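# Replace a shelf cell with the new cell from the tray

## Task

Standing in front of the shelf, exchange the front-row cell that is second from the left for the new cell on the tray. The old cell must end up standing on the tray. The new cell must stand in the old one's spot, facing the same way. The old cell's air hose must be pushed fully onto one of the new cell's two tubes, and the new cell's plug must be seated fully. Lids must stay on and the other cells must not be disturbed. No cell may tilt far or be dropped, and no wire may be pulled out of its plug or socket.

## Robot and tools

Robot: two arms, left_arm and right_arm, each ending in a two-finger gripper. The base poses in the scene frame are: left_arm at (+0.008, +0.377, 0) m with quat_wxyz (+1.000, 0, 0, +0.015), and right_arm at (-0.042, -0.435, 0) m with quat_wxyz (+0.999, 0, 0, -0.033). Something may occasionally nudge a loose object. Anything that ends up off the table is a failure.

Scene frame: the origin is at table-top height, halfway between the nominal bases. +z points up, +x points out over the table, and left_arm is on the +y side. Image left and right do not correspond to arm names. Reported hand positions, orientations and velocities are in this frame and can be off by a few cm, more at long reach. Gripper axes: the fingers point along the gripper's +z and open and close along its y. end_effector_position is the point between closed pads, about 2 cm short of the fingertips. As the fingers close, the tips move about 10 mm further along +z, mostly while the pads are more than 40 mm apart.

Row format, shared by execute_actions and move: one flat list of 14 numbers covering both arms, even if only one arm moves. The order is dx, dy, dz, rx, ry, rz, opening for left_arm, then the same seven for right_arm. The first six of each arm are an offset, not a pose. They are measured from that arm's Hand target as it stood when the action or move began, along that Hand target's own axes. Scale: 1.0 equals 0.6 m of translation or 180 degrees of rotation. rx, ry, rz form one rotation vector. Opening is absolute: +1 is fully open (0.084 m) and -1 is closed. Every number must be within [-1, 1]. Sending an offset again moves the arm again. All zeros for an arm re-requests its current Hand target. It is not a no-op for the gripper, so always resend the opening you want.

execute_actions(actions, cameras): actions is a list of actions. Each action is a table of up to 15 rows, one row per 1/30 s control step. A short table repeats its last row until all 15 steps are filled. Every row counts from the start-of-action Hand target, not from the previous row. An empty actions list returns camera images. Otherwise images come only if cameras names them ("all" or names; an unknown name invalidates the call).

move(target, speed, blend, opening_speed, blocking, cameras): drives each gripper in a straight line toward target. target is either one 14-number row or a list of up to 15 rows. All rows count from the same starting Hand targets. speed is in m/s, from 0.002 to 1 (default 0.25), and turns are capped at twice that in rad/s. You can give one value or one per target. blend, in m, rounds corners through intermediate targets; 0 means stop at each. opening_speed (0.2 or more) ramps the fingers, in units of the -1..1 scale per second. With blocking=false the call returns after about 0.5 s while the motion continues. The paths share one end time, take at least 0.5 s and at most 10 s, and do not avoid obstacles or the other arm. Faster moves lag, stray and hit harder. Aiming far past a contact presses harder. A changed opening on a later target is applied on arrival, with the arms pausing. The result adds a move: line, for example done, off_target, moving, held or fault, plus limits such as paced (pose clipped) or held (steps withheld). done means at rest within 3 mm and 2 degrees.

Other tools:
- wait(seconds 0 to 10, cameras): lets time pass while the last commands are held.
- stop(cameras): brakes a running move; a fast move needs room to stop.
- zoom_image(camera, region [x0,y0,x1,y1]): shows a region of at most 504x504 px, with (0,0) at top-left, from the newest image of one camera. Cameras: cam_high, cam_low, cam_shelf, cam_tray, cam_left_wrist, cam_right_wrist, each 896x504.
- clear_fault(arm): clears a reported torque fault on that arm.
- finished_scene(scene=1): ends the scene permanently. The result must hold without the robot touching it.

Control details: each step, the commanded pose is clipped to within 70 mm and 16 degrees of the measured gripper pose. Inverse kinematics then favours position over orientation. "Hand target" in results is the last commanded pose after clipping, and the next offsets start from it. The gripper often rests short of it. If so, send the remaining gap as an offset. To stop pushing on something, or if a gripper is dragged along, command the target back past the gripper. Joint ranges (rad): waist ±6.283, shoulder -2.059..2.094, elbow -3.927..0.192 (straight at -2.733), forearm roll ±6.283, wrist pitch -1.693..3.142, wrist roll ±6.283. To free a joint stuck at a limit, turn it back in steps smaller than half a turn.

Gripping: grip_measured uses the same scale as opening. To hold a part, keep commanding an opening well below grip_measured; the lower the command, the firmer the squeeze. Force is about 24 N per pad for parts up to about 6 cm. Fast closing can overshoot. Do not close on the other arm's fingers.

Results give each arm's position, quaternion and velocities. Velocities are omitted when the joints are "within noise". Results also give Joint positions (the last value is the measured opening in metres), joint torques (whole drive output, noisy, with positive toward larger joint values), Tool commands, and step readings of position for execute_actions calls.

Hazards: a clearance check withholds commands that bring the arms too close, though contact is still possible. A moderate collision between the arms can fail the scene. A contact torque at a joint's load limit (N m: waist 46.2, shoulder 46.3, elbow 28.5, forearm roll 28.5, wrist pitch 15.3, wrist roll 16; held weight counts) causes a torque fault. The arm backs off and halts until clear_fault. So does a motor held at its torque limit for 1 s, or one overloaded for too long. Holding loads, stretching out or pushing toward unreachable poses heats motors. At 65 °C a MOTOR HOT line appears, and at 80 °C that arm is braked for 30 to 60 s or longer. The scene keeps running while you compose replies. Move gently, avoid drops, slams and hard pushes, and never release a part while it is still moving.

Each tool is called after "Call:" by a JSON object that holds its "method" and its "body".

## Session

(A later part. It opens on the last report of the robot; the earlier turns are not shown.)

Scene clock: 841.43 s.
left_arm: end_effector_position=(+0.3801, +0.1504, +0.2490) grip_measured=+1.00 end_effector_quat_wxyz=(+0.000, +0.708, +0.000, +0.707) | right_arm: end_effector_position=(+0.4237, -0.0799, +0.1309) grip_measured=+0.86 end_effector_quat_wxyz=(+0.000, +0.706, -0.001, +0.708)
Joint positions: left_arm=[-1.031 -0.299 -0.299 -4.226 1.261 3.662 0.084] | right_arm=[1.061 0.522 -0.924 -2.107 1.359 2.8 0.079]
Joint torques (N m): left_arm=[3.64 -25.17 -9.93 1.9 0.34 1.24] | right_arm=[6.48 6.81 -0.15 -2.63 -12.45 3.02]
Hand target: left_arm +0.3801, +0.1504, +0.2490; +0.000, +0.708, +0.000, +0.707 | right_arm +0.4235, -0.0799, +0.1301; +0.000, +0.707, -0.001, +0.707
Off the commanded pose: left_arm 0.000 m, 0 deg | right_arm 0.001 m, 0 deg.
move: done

Call:
{"method": "move", "body": {"target": [[0,0,0,0,0,0,1,0.004,0,0,0,0,0,-1],[0,0,0,0,0,0,1,0.004,0,0,0,0,0,1],[0,0,0,0,0,0,1,0.004,0,-0.25,0,0,0,1]], "speed": [0.03,0.03,0.08], "opening_speed": 1, "cameras": ["cam_low","cam_right_wrist"]}}

Scene clock: 853.13 s.
left_arm: end_effector_position=(+0.3801, +0.1504, +0.2490) grip_measured=+1.00 end_effector_quat_wxyz=(+0.000, +0.708, +0.000, +0.707) | right_arm: end_effector_position=(+0.2736, -0.0797, +0.1324) grip_measured=+1.00 end_effector_quat_wxyz=(+0.000, +0.707, -0.001, +0.707)
Joint positions: left_arm=[-1.031 -0.299 -0.299 -4.226 1.261 3.662 0.084] | right_arm=[1.447 0.404 -0.713 -1.75 1.514 2.838 0.084]
Joint torques (N m): left_arm=[3.69 -25.41 -9.87 1.86 0.4 1.24] | right_arm=[4.31 -26.05 -6.26 3.34 4.11 2.21]
Hand target: left_arm +0.3801, +0.1504, +0.2490; +0.000, +0.708, +0.000, +0.707 | right_arm +0.2735, -0.0797, +0.1324; +0.000, +0.707, -0.001, +0.707
Off the commanded pose: left_arm 0.000 m, 0 deg | right_arm 0.000 m, 0 deg.
move: done
Images, in order (width x height): cam_low 896x504, cam_right_wrist 896x504.

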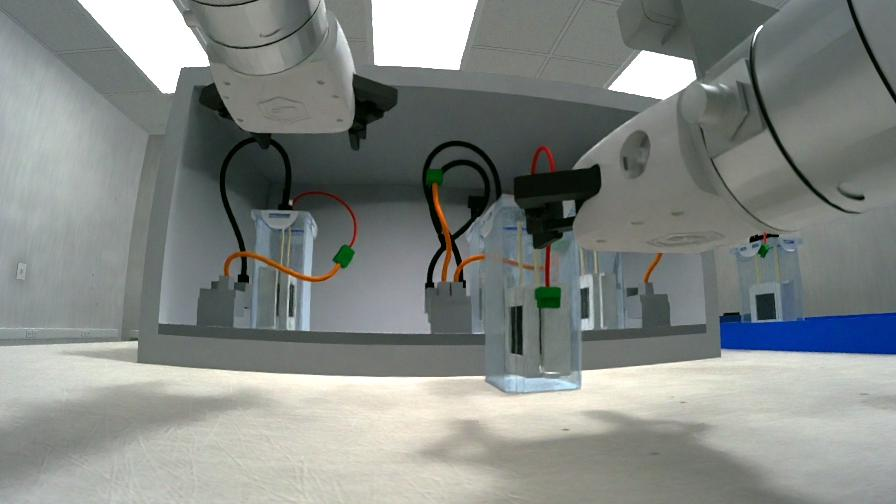

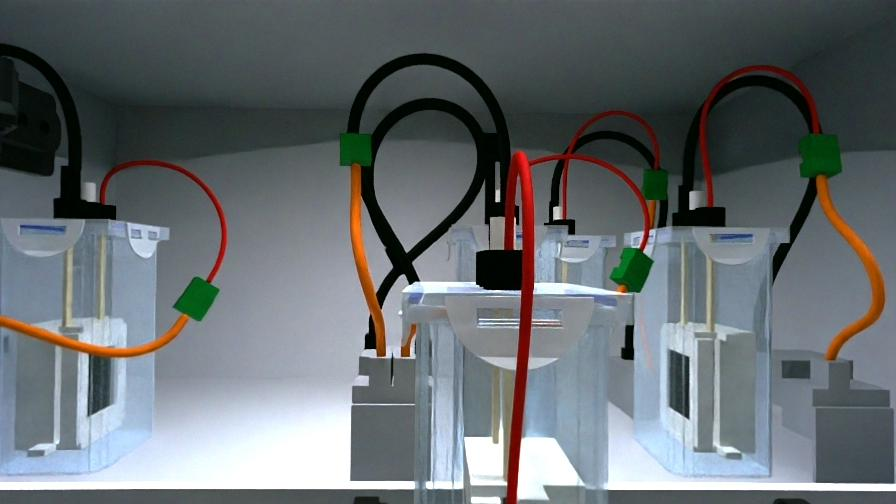

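Call:
{"method": "move", "body": {"target": [0,0,0,0,0,0,1,0.2133,0.567,0.0933,0,0,0,1], "speed": 0.2}}

Call:
{"method": "move", "body": {"target": [-0.2283,0.3833,-0.1417,0,0,0,1,0,0,0,0,0,0,1], "speed": 0.2, "cameras": ["cam_low","cam_left_wrist","cam_high"]}}

Scene clock: 860.77 s.
left_arm: end_effector_position=(+0.3801, +0.1504, +0.2490) grip_measured=+1.00 end_effector_quat_wxyz=(+0.000, +0.708, +0.000, +0.707) | right_arm: end_effector_position=(+0.3290, -0.4200, +0.2603) grip_measured=+1.00 end_effector_quat_wxyz=(+0.000, +0.707, -0.001, +0.707)
Joint positions: left_arm=[-1.031 -0.299 -0.299 -4.226 1.261 3.662 0.084] | right_arm=[0.134 -0.967 0.018 -3.022 0.626 3.045 0.084]
Joint torques (N m): left_arm=[3.6 -25.37 -10.01 1.79 0.37 1.16] | right_arm=[-4.23 3.4 -17.78 -3.6 2.26 2.17]
Hand target: left_arm +0.3801, +0.1504, +0.2490; +0.000, +0.708, +0.000, +0.707 | right_arm +0.3291, -0.4200, +0.2604; +0.000, +0.707, -0.001, +0.707
Off the commanded pose: left_arm 0.000 m, 0 deg | right_arm 0.000 m, 0 deg.
move: done

Scene clock: 862.73 s.
left_arm: end_effector_position=(+0.2950, -0.0797, +0.1123) grip_measured=+1.00 end_effector_quat_wxyz=(+0.000, +0.708, +0.000, +0.707) | right_arm: end_effector_position=(+0.3291, -0.4200, +0.2604) grip_measured=+1.00 end_effector_quat_wxyz=(+0.000, +0.707, -0.001, +0.707)
Joint positions: left_arm=[-1.517 0.648 -1.075 -4.636 1.535 3.567 0.084] | right_arm=[0.134 -0.967 0.018 -3.022 0.626 3.045 0.084]
Joint torques (N m): left_arm=[-4.32 -31.71 -14.75 -1.86 4.82 1.91] | right_arm=[-4.42 3.27 -17.78 -3.56 4.15 2.37]
Hand target: left_arm +0.2950, -0.0797, +0.1123; +0.000, +0.708, +0.000, +0.707 | right_arm +0.3291, -0.4200, +0.2604; +0.000, +0.707, -0.001, +0.707
Off the commanded pose: left_arm 0.000 m, 0 deg | right_arm 0.000 m, 0 deg.
move: done
Images, in order (width x height): cam_high 896x504, cam_low 896x504, cam_left_wrist 896x504.

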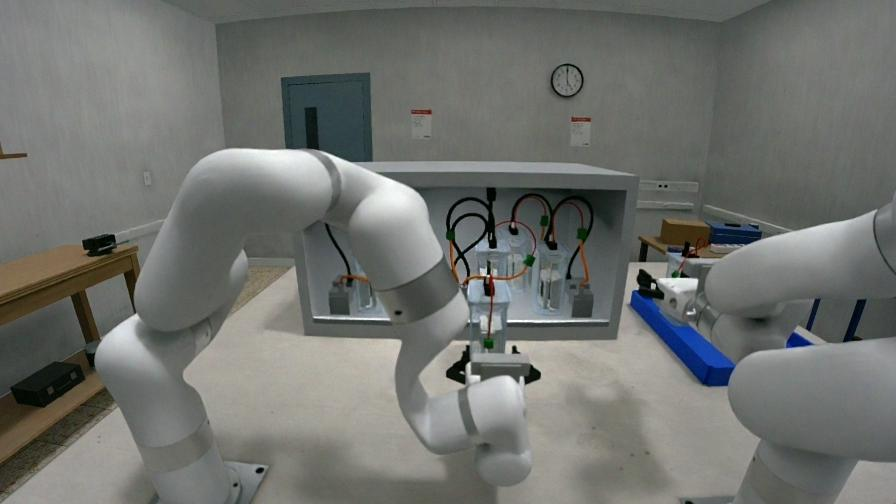

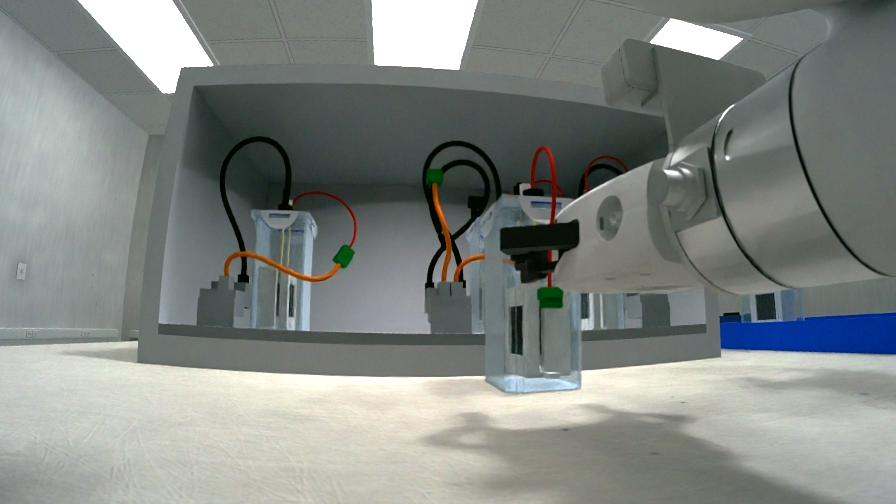

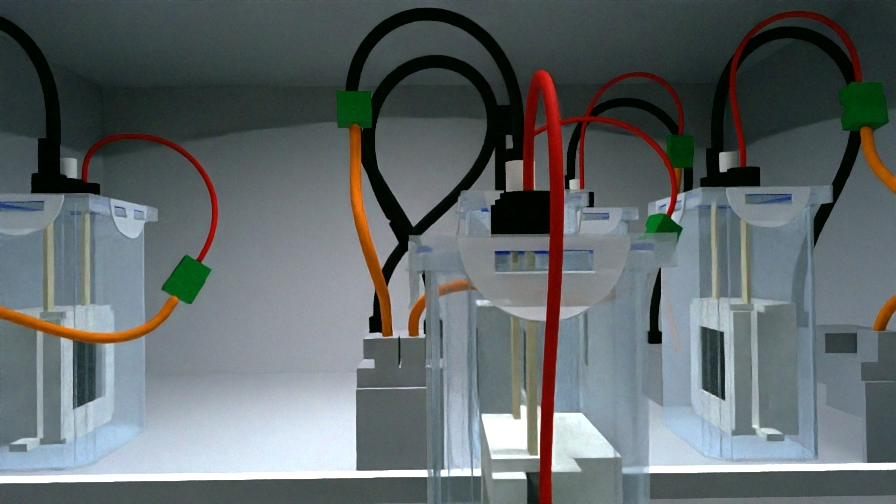

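Call:
{"method": "move", "body": {"target": [0,0.0055,0.15,0,0,0,1,0,0,0,0,0,0,1], "speed": 0.1, "cameras": ["cam_low","cam_left_wrist"]}}

Scene clock: 868.77 s.
left_arm: end_effector_position=(+0.3850, -0.0829, +0.1122) grip_measured=+1.00 end_effector_quat_wxyz=(+0.000, +0.708, +0.000, +0.707) | right_arm: end_effector_position=(+0.3291, -0.4200, +0.2604) grip_measured=+1.00 end_effector_quat_wxyz=(+0.000, +0.707, -0.001, +0.707)
Joint positions: left_arm=[-1.315 0.69 -1.155 -4.456 1.442 3.59 0.084] | right_arm=[0.134 -0.967 0.018 -3.022 0.626 3.045 0.084]
Joint torques (N m): left_arm=[4.75 -33.83 -15.59 3.89 -0.04 1.87] | right_arm=[-4.3 3.52 -17.36 -3.55 4.18 2.27]
Hand target: left_arm +0.3850, -0.0829, +0.1122; +0.000, +0.708, +0.000, +0.707 | right_arm +0.3291, -0.4200, +0.2604; +0.000, +0.707, -0.001, +0.707
Off the commanded pose: left_arm 0.000 m, 0 deg | right_arm 0.000 m, 0 deg.
move: done
Images, in order (width x height): cam_low 896x504, cam_left_wrist 896x504.

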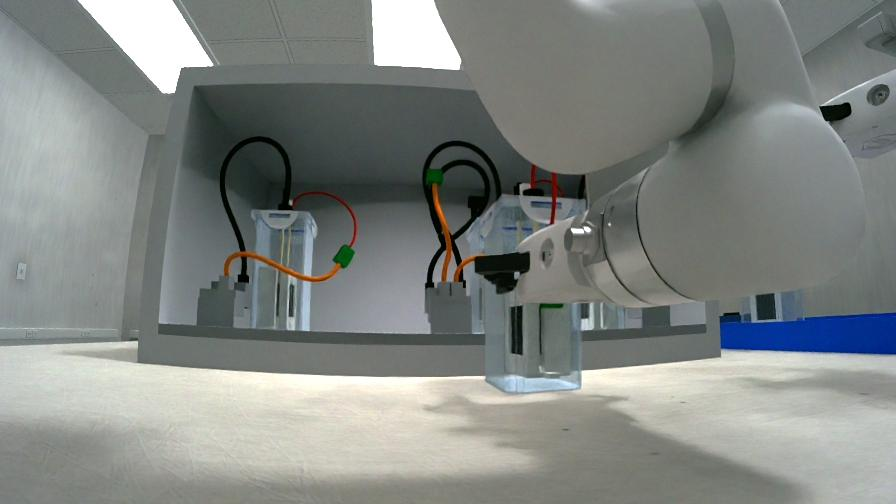

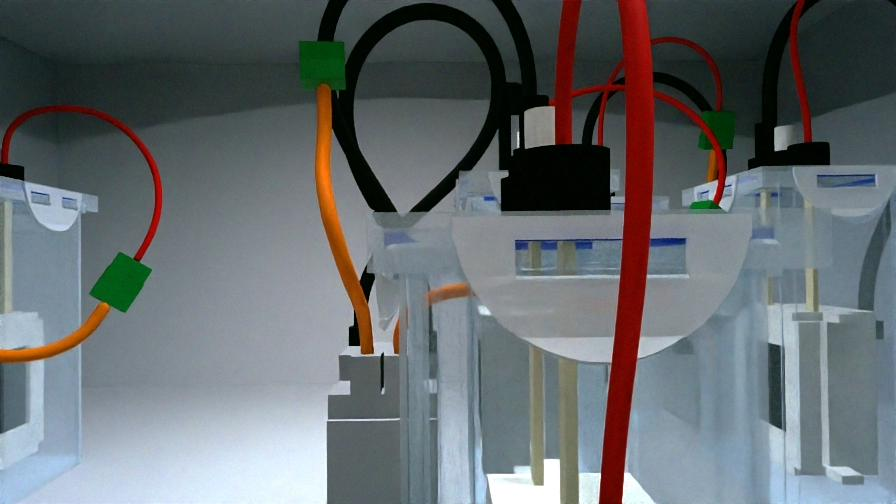

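Call:
{"method": "move", "body": {"target": [[0,0.001,0.0817,0,0,0,1,0,0,0,0,0,0,1],[0,0.001,0.0817,0,0,0,-1,0,0,0,0,0,0,1]], "speed": 0.05, "opening_speed": 0.6, "cameras": ["cam_low","cam_left_wrist"]}}

Scene clock: 876.97 s.
left_arm: end_effector_position=(+0.4340, -0.0835, +0.1121) grip_measured=+0.86 end_effector_quat_wxyz=(+0.000, +0.708, +0.000, +0.707) | right_arm: end_effector_position=(+0.3291, -0.4200, +0.2604) grip_measured=+1.00 end_effector_quat_wxyz=(+0.000, +0.707, -0.001, +0.707)
Joint positions: left_arm=[-1.212 0.727 -1.225 -4.367 1.387 3.608 0.079] | right_arm=[0.134 -0.967 0.018 -3.022 0.626 3.045 0.084]
Joint torques (N m): left_arm=[-4.24 -38.46 -12.09 3.58 0.86 1.89] | right_arm=[-4.12 3.19 -17.3 -3.43 4.23 2.14]
Hand target: left_arm +0.4340, -0.0835, +0.1121; +0.000, +0.708, +0.000, +0.707 | right_arm +0.3291, -0.4200, +0.2604; +0.000, +0.707, -0.001, +0.707
Off the commanded pose: left_arm 0.000 m, 0 deg | right_arm 0.000 m, 0 deg.
move: done
Images, in order (width x height): cam_low 896x504, cam_left_wrist 896x504.

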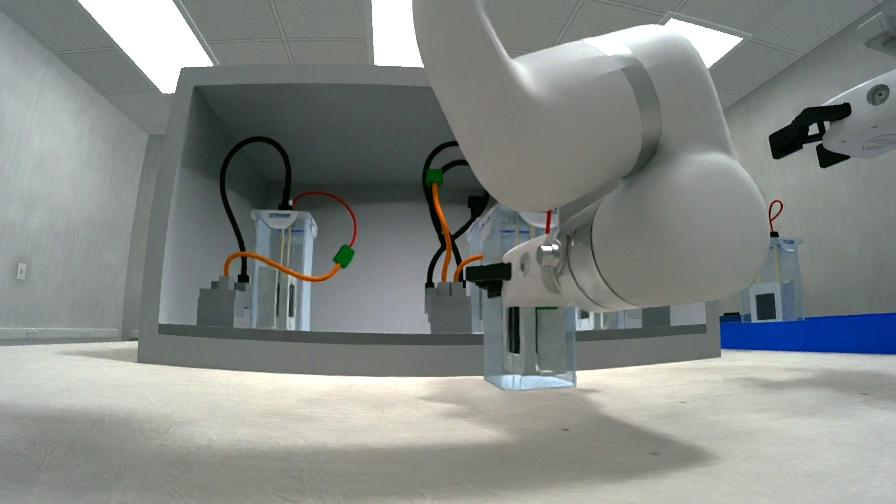

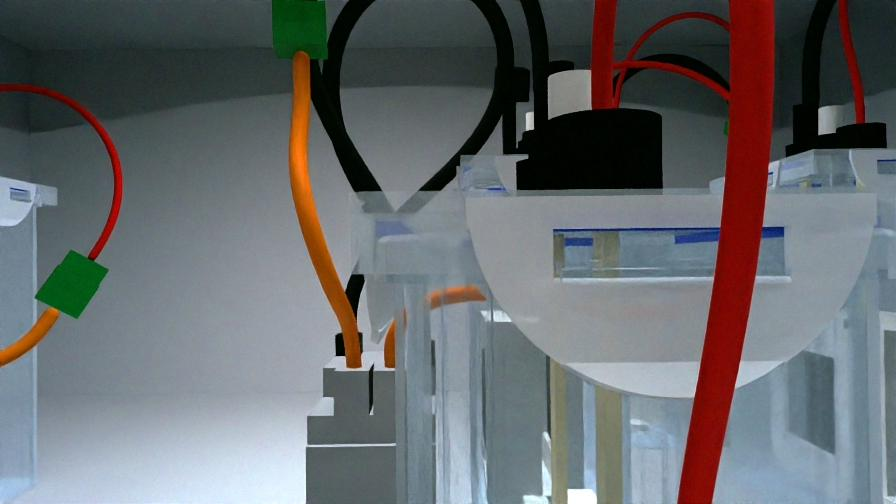

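Call:
{"method": "move", "body": {"target": [0.02,0,0,0,0,0,-1,0,0,0,0,0,0,1], "speed": 0.03, "cameras": ["cam_low","cam_left_wrist"]}}

Call:
{"method": "zoom_image", "body": {"camera": "cam_low", "region": [430, 180, 680, 420]}}

Scene clock: 889.27 s.
left_arm: end_effector_position=(+0.4340, -0.0835, +0.1240) grip_measured=+0.86 end_effector_quat_wxyz=(+0.000, +0.708, +0.000, +0.707) | right_arm: end_effector_position=(+0.3291, -0.4200, +0.2604) grip_measured=+1.00 end_effector_quat_wxyz=(+0.000, +0.707, -0.001, +0.707)
Joint positions: left_arm=[-1.211 0.695 -1.211 -4.37 1.381 3.625 0.079] | right_arm=[0.134 -0.967 0.018 -3.022 0.626 3.045 0.084]
Joint torques (N m): left_arm=[4.71 -67.5 -14.71 0.92 5.25 1.85] | right_arm=[-4.23 3.18 -17.31 -3.53 4.21 2.17]
Hand target: left_arm +0.4340, -0.0835, +0.1241; +0.000, +0.708, +0.000, +0.707 | right_arm +0.3291, -0.4200, +0.2604; +0.000, +0.707, -0.001, +0.707
Off the commanded pose: left_arm 0.000 m, 0 deg | right_arm 0.000 m, 0 deg.
move: done
Images, in order (width x height): cam_low 896x504, cam_left_wrist 896x504.

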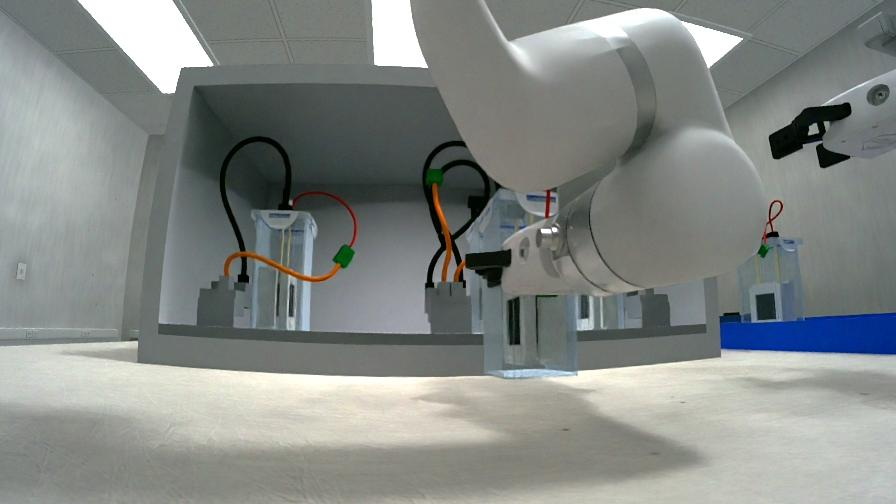

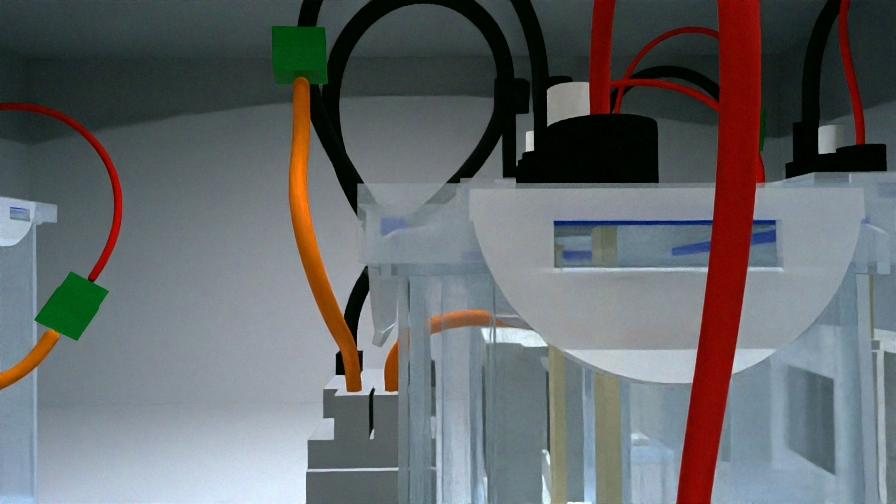

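Scaled by 2.016 from the camera's 896x504 image, which has a finer 1280x720 frame.

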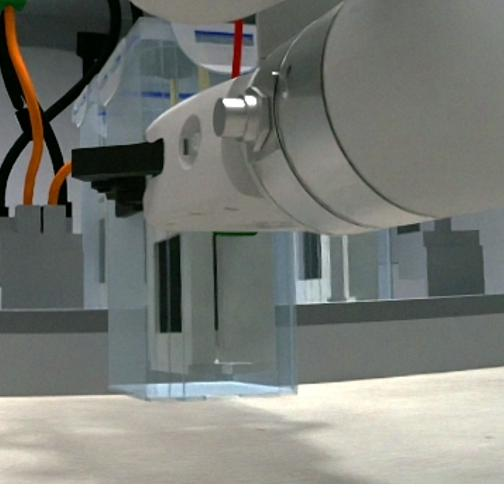

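Call:
{"method": "move", "body": {"target": [[-0.0195,0,0,0,0,0,-1,0,0,0,0,0,0,1],[-0.0195,0,0,0,0,0,1,0,0,0,0,0,0,1],[-0.0195,0,-0.1333,0,0,0,1,0,0,0,0,0,0,1],[0.0233,0,-0.1333,0,0,0,1,0,0,0,0,0,0,1]], "speed": [0.03,0.03,0.06,0.06], "opening_speed": 1, "cameras": ["cam_low","cam_left_wrist"]}}

Scene clock: 900.63 s.
left_arm: end_effector_position=(+0.3541, -0.0835, +0.1381) grip_measured=+1.00 end_effector_quat_wxyz=(+0.000, +0.708, +0.000, +0.707) | right_arm: end_effector_position=(+0.3291, -0.4200, +0.2604) grip_measured=+1.00 end_effector_quat_wxyz=(+0.000, +0.707, -0.001, +0.707)
Joint positions: left_arm=[-1.382 0.603 -1.096 -4.519 1.466 3.624 0.084] | right_arm=[0.134 -0.967 0.018 -3.022 0.626 3.045 0.084]
Joint torques (N m): left_arm=[4.69 -49.33 -8.14 -1.82 -0.04 1.96] | right_arm=[-4.03 3.24 -16.73 -3.28 4.16 2.01]
Hand target: left_arm +0.3541, -0.0835, +0.1382; +0.000, +0.708, +0.000, +0.707 | right_arm +0.3291, -0.4200, +0.2604; +0.000, +0.707, -0.001, +0.707
Off the commanded pose: left_arm 0.000 m, 0 deg | right_arm 0.000 m, 0 deg.
move: done
Images, in order (width x height): cam_low 896x504, cam_left_wrist 896x504.

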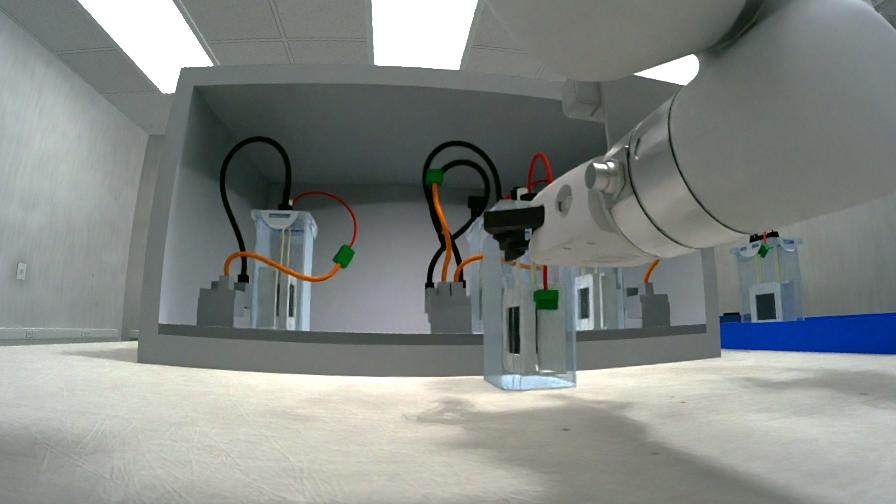

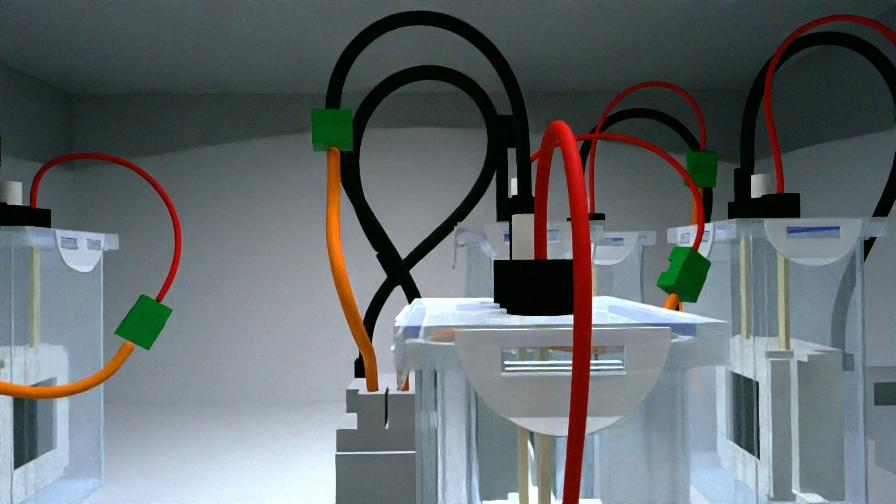

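Call:
{"method": "move", "body": {"target": [[0,0.001,0.165,0,0,0,1,0,0,0,0,0,0,1],[0,0.001,0.165,0,0,0,-1,0,0,0,0,0,0,1],[0.0333,0.001,0.165,0,0,0,-1,0,0,0,0,0,0,1]], "speed": [0.05,0.03,0.03], "opening_speed": 0.8, "cameras": ["cam_low","cam_left_wrist"]}}

Call:
{"method": "zoom_image", "body": {"camera": "cam_low", "region": [430, 180, 680, 420]}}

Scene clock: 910.13 s.
left_arm: end_effector_position=(+0.4531, -0.0841, +0.1580) grip_measured=+0.86 end_effector_quat_wxyz=(+0.000, +0.708, +0.000, +0.707) | right_arm: end_effector_position=(+0.3291, -0.4200, +0.2604) grip_measured=+1.00 end_effector_quat_wxyz=(+0.000, +0.707, -0.001, +0.707)
Joint positions: left_arm=[-1.171 0.627 -1.213 -4.347 1.336 3.684 0.079] | right_arm=[0.134 -0.967 0.018 -3.022 0.626 3.045 0.084]
Joint torques (N m): left_arm=[4.76 -68.09 -16 1.1 4.85 1.94] | right_arm=[-4.17 3.34 -16.69 -3.21 4.17 2.02]
Hand target: left_arm +0.4531, -0.0841, +0.1580; +0.000, +0.708, +0.000, +0.707 | right_arm +0.3291, -0.4200, +0.2604; +0.000, +0.707, -0.001, +0.707
Off the commanded pose: left_arm 0.000 m, 0 deg | right_arm 0.000 m, 0 deg.
move: done
Images, in order (width x height): cam_low 896x504, cam_left_wrist 896x504.

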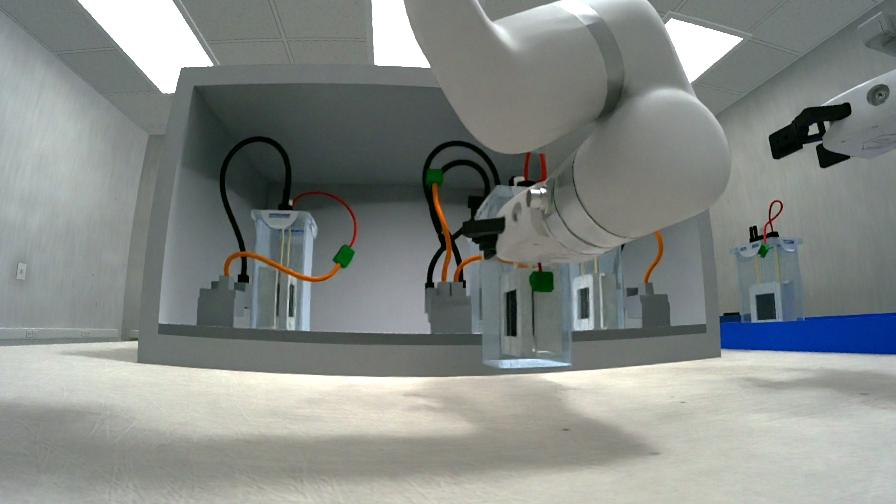

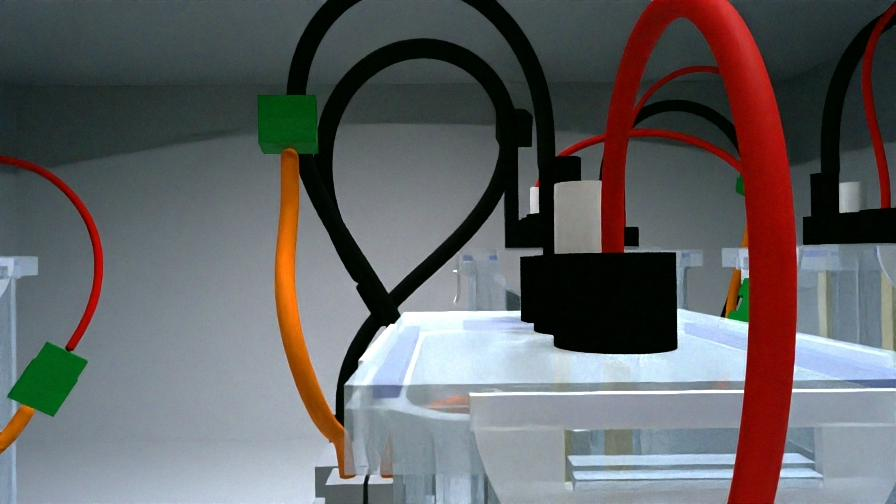

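Scaled by 2.016 from the camera's 896x504 image, which has a finer 1280x720 frame.

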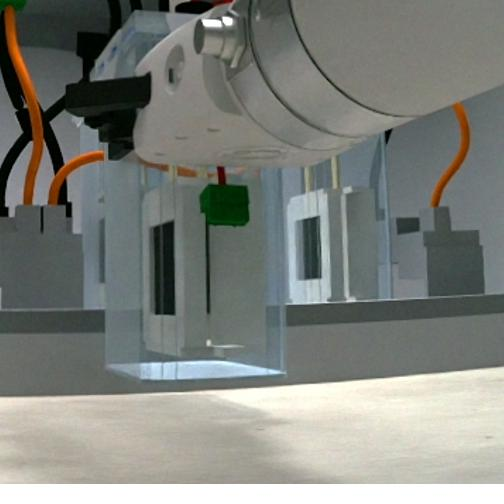

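Call:
{"method": "move", "body": {"target": [[0.0783,0,0,0,0,0,-1,0,0,0,0,0,0,1],[0.0783,-0.2767,0.005,-0.0183,0,0,-1,0,0,0,0,0,0,1]], "speed": [0.06,0.12], "blend": [0.015,0], "cameras": ["cam_low","cam_left_wrist","cam_right_wrist","cam_shelf"]}}

Call:
{"method": "zoom_image", "body": {"camera": "cam_shelf", "region": [440, 120, 700, 400]}}

Scene clock: 921.43 s.
left_arm: end_effector_position=(+0.4561, +0.0819, +0.2049) grip_measured=+0.86 end_effector_quat_wxyz=(+0.020, +0.707, -0.020, +0.706) | right_arm: end_effector_position=(+0.3291, -0.4200, +0.2604) grip_measured=+1.00 end_effector_quat_wxyz=(+0.000, +0.707, -0.001, +0.707)
Joint positions: left_arm=[-0.934 0.137 -0.627 -4.05 1.252 3.521 0.079] | right_arm=[0.134 -0.967 0.018 -3.022 0.626 3.045 0.084]
Joint torques (N m): left_arm=[5.16 -51.06 -15.64 5.62 5.39 -2.01] | right_arm=[-4.12 3.14 -16.35 -3.14 4.16 1.96]
Hand target: left_arm +0.4561, +0.0820, +0.2049; +0.020, +0.707, -0.020, +0.706 | right_arm +0.3291, -0.4200, +0.2604; +0.000, +0.707, -0.001, +0.707
Off the commanded pose: left_arm 0.000 m, 0 deg | right_arm 0.000 m, 0 deg.
move: done
Images, in order (width x height): cam_low 896x504, cam_shelf 896x504, cam_left_wrist 896x504, cam_right_wrist 896x504.

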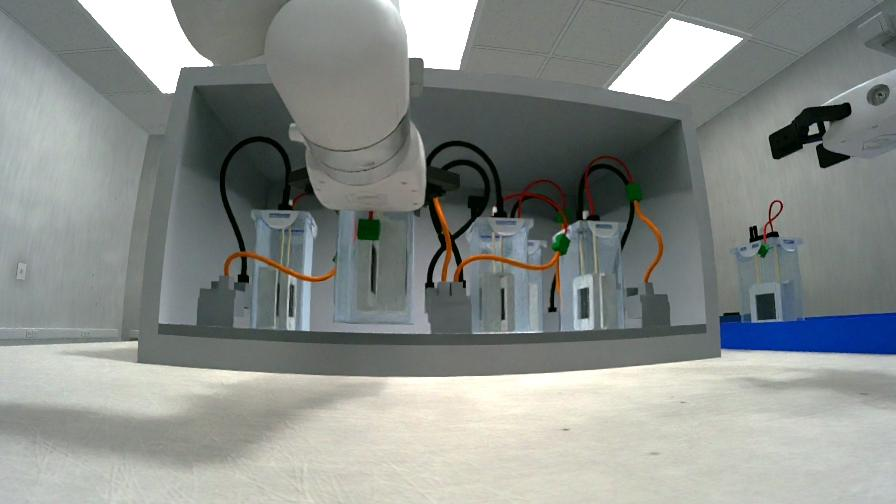

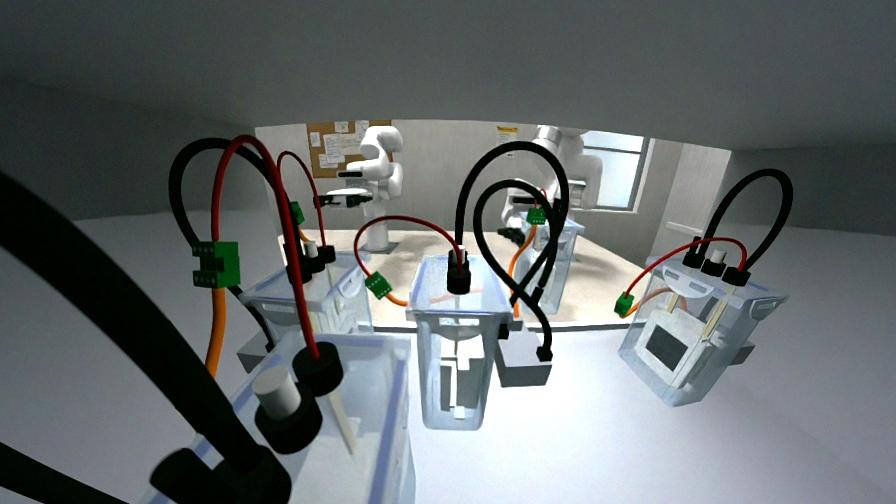

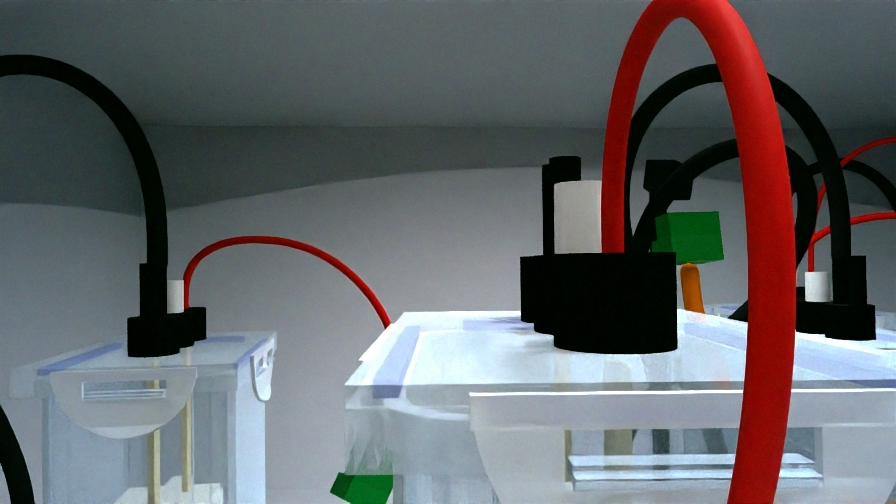

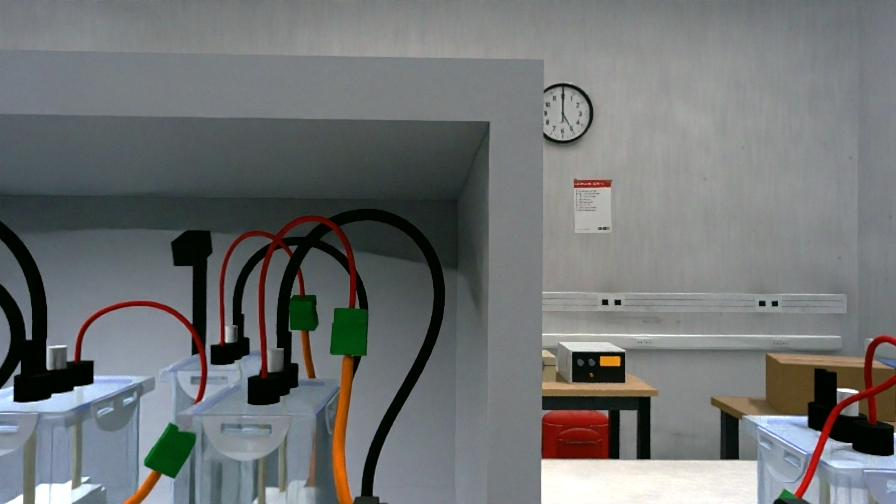

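Scaled by 1.800 from the camera's 896x504 image, which has a finer 1280x720 frame.

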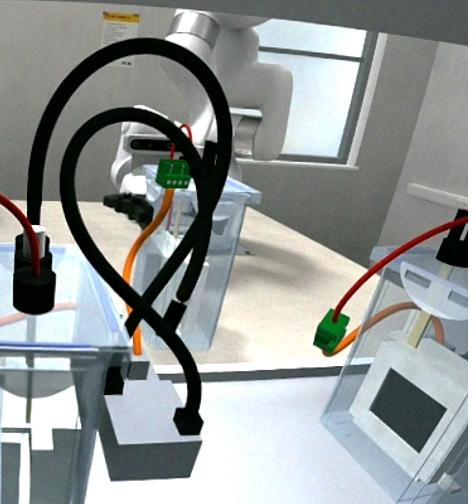

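Call:
{"method": "move", "body": {"target": [0,0,0.2,0,0,0,-1,0,0,0,0,0,0,1], "speed": 0.07, "cameras": ["cam_low","cam_left_wrist","cam_shelf"]}}

Call:
{"method": "zoom_image", "body": {"camera": "cam_shelf", "region": [440, 120, 700, 400]}}

Scene clock: 931.80 s.
left_arm: end_effector_position=(+0.5759, +0.0751, +0.2047) grip_measured=+0.86 end_effector_quat_wxyz=(+0.020, +0.707, -0.020, +0.706) | right_arm: end_effector_position=(+0.3291, -0.4200, +0.2604) grip_measured=+1.00 end_effector_quat_wxyz=(+0.000, +0.707, -0.001, +0.707)
Joint positions: left_arm=[-0.713 0.368 -0.973 -3.862 1.09 3.526 0.079] | right_arm=[0.134 -0.967 0.018 -3.022 0.626 3.045 0.084]
Joint torques (N m): left_arm=[4.91 -45.4 -25.69 5.16 5.42 1.92] | right_arm=[-4.16 3.17 -16.21 -3.14 4.25 1.98]
Hand target: left_arm +0.5759, +0.0751, +0.2047; +0.020, +0.707, -0.020, +0.706 | right_arm +0.3291, -0.4200, +0.2604; +0.000, +0.707, -0.001, +0.707
Off the commanded pose: left_arm 0.000 m, 0 deg | right_arm 0.000 m, 0 deg.
move: done
Images, in order (width x height): cam_low 896x504, cam_shelf 896x504, cam_left_wrist 896x504.

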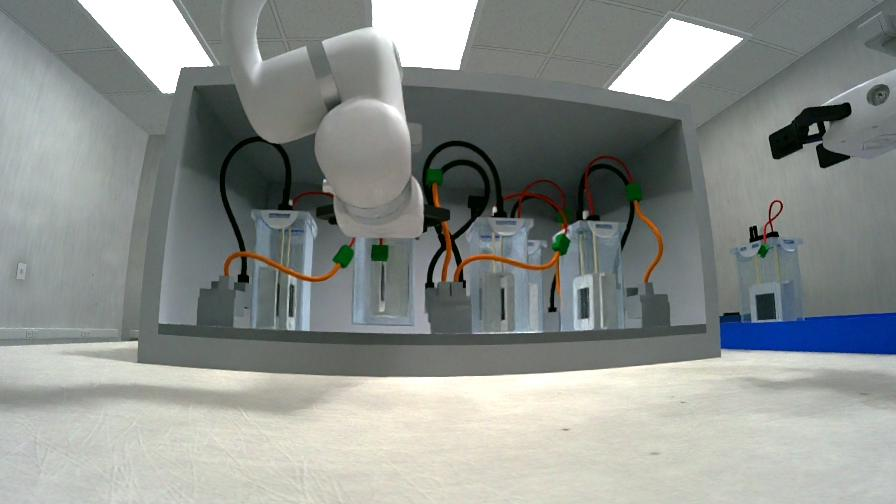

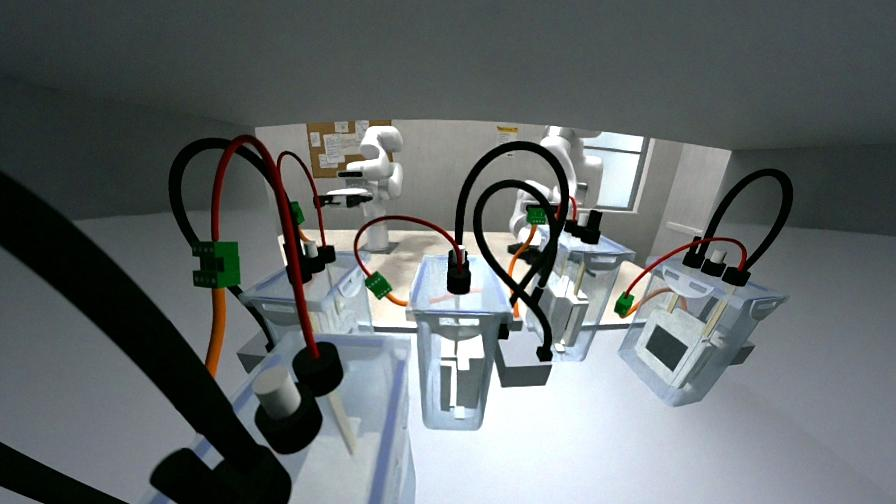

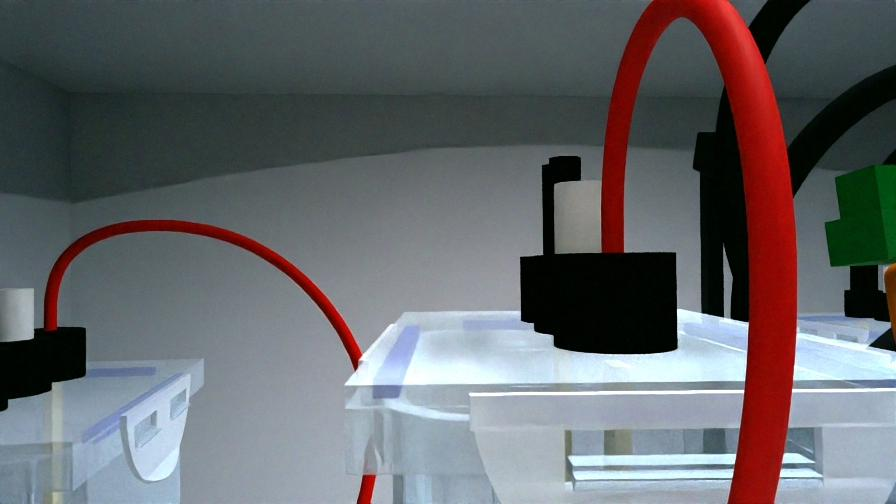

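Scaled by 1.800 from the camera's 896x504 image, which has a finer 1280x720 frame.

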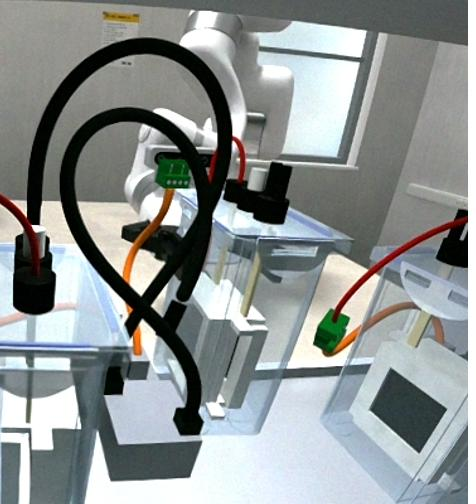

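Call:
{"method": "execute_actions", "body": {"actions": []}}

Scene clock: 949.47 s.
left_arm: end_effector_position=(+0.5759, +0.0751, +0.2047) grip_measured=+0.86 end_effector_quat_wxyz=(+0.020, +0.707, -0.020, +0.706) | right_arm: end_effector_position=(+0.3291, -0.4200, +0.2604) grip_measured=+1.00 end_effector_quat_wxyz=(+0.000, +0.707, -0.001, +0.707)
Joint positions: left_arm=[-0.713 0.368 -0.973 -3.862 1.09 3.526 0.079] | right_arm=[0.134 -0.967 0.018 -3.022 0.626 3.045 0.084]
Joint velocities: within noise
Joint torques (N m): left_arm=[4.91 -45.25 -25.58 5.19 5.76 1.86] | right_arm=[-3.94 3.36 -16.1 -3.13 4.09 1.93]
Hand target: left_arm +0.5759, +0.0751, +0.2047; +0.020, +0.707, -0.020, +0.706 | right_arm +0.3291, -0.4200, +0.2604; +0.000, +0.707, -0.001, +0.707
Tool commands: left_gripper/opening=-1.0 right_gripper/opening=+1.0
Off the commanded pose: left_arm 0.000 m, 0 deg | right_arm 0.000 m, 0 deg.

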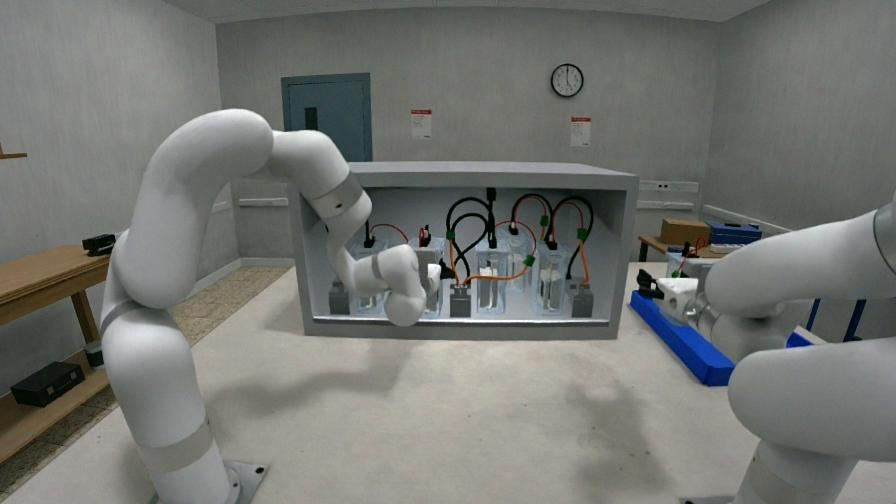

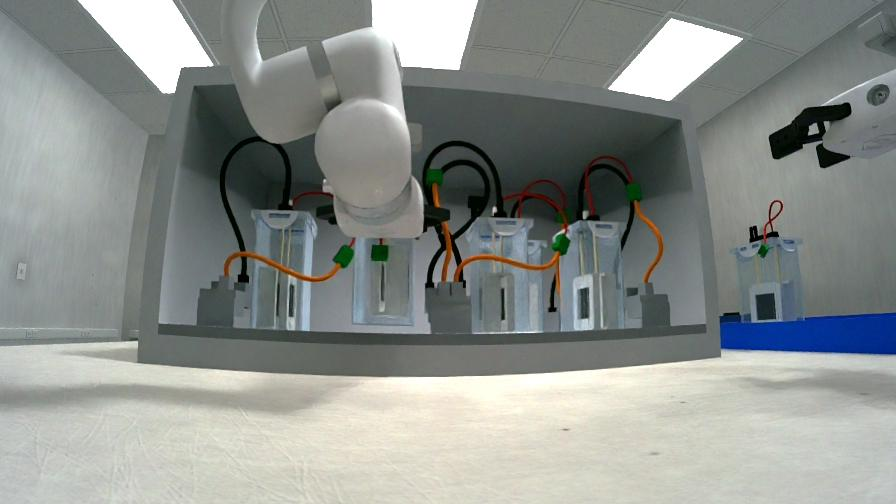

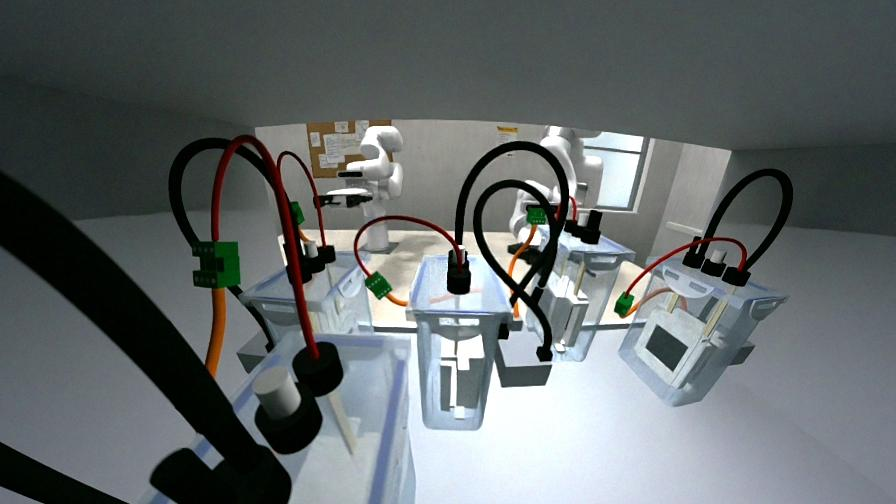

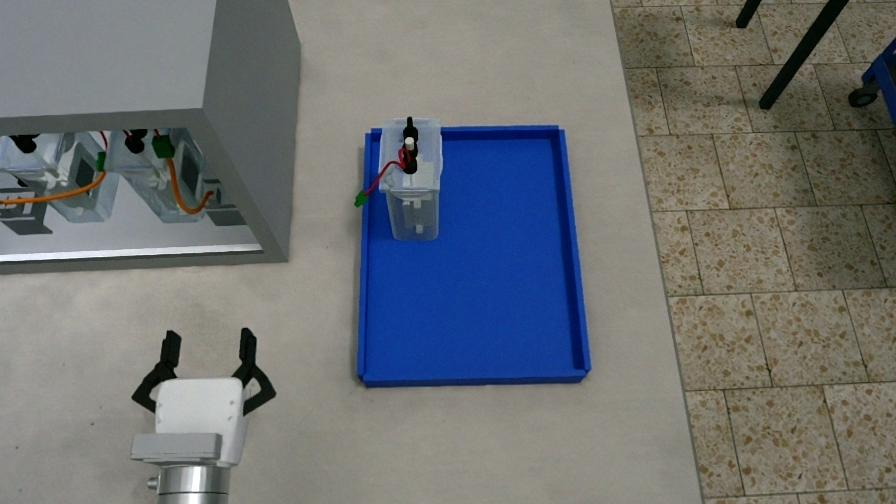

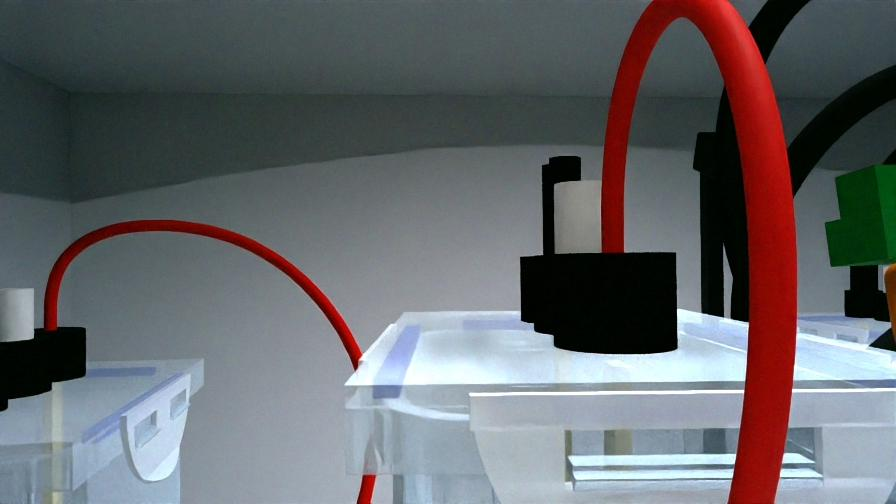

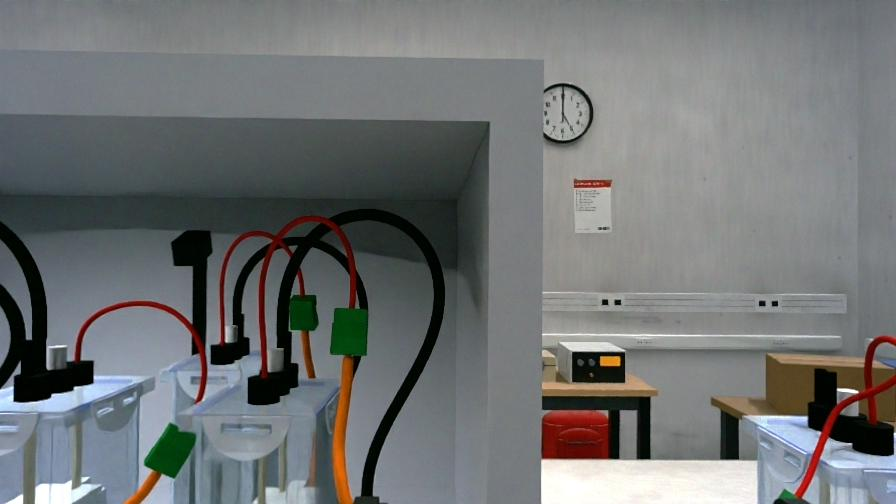

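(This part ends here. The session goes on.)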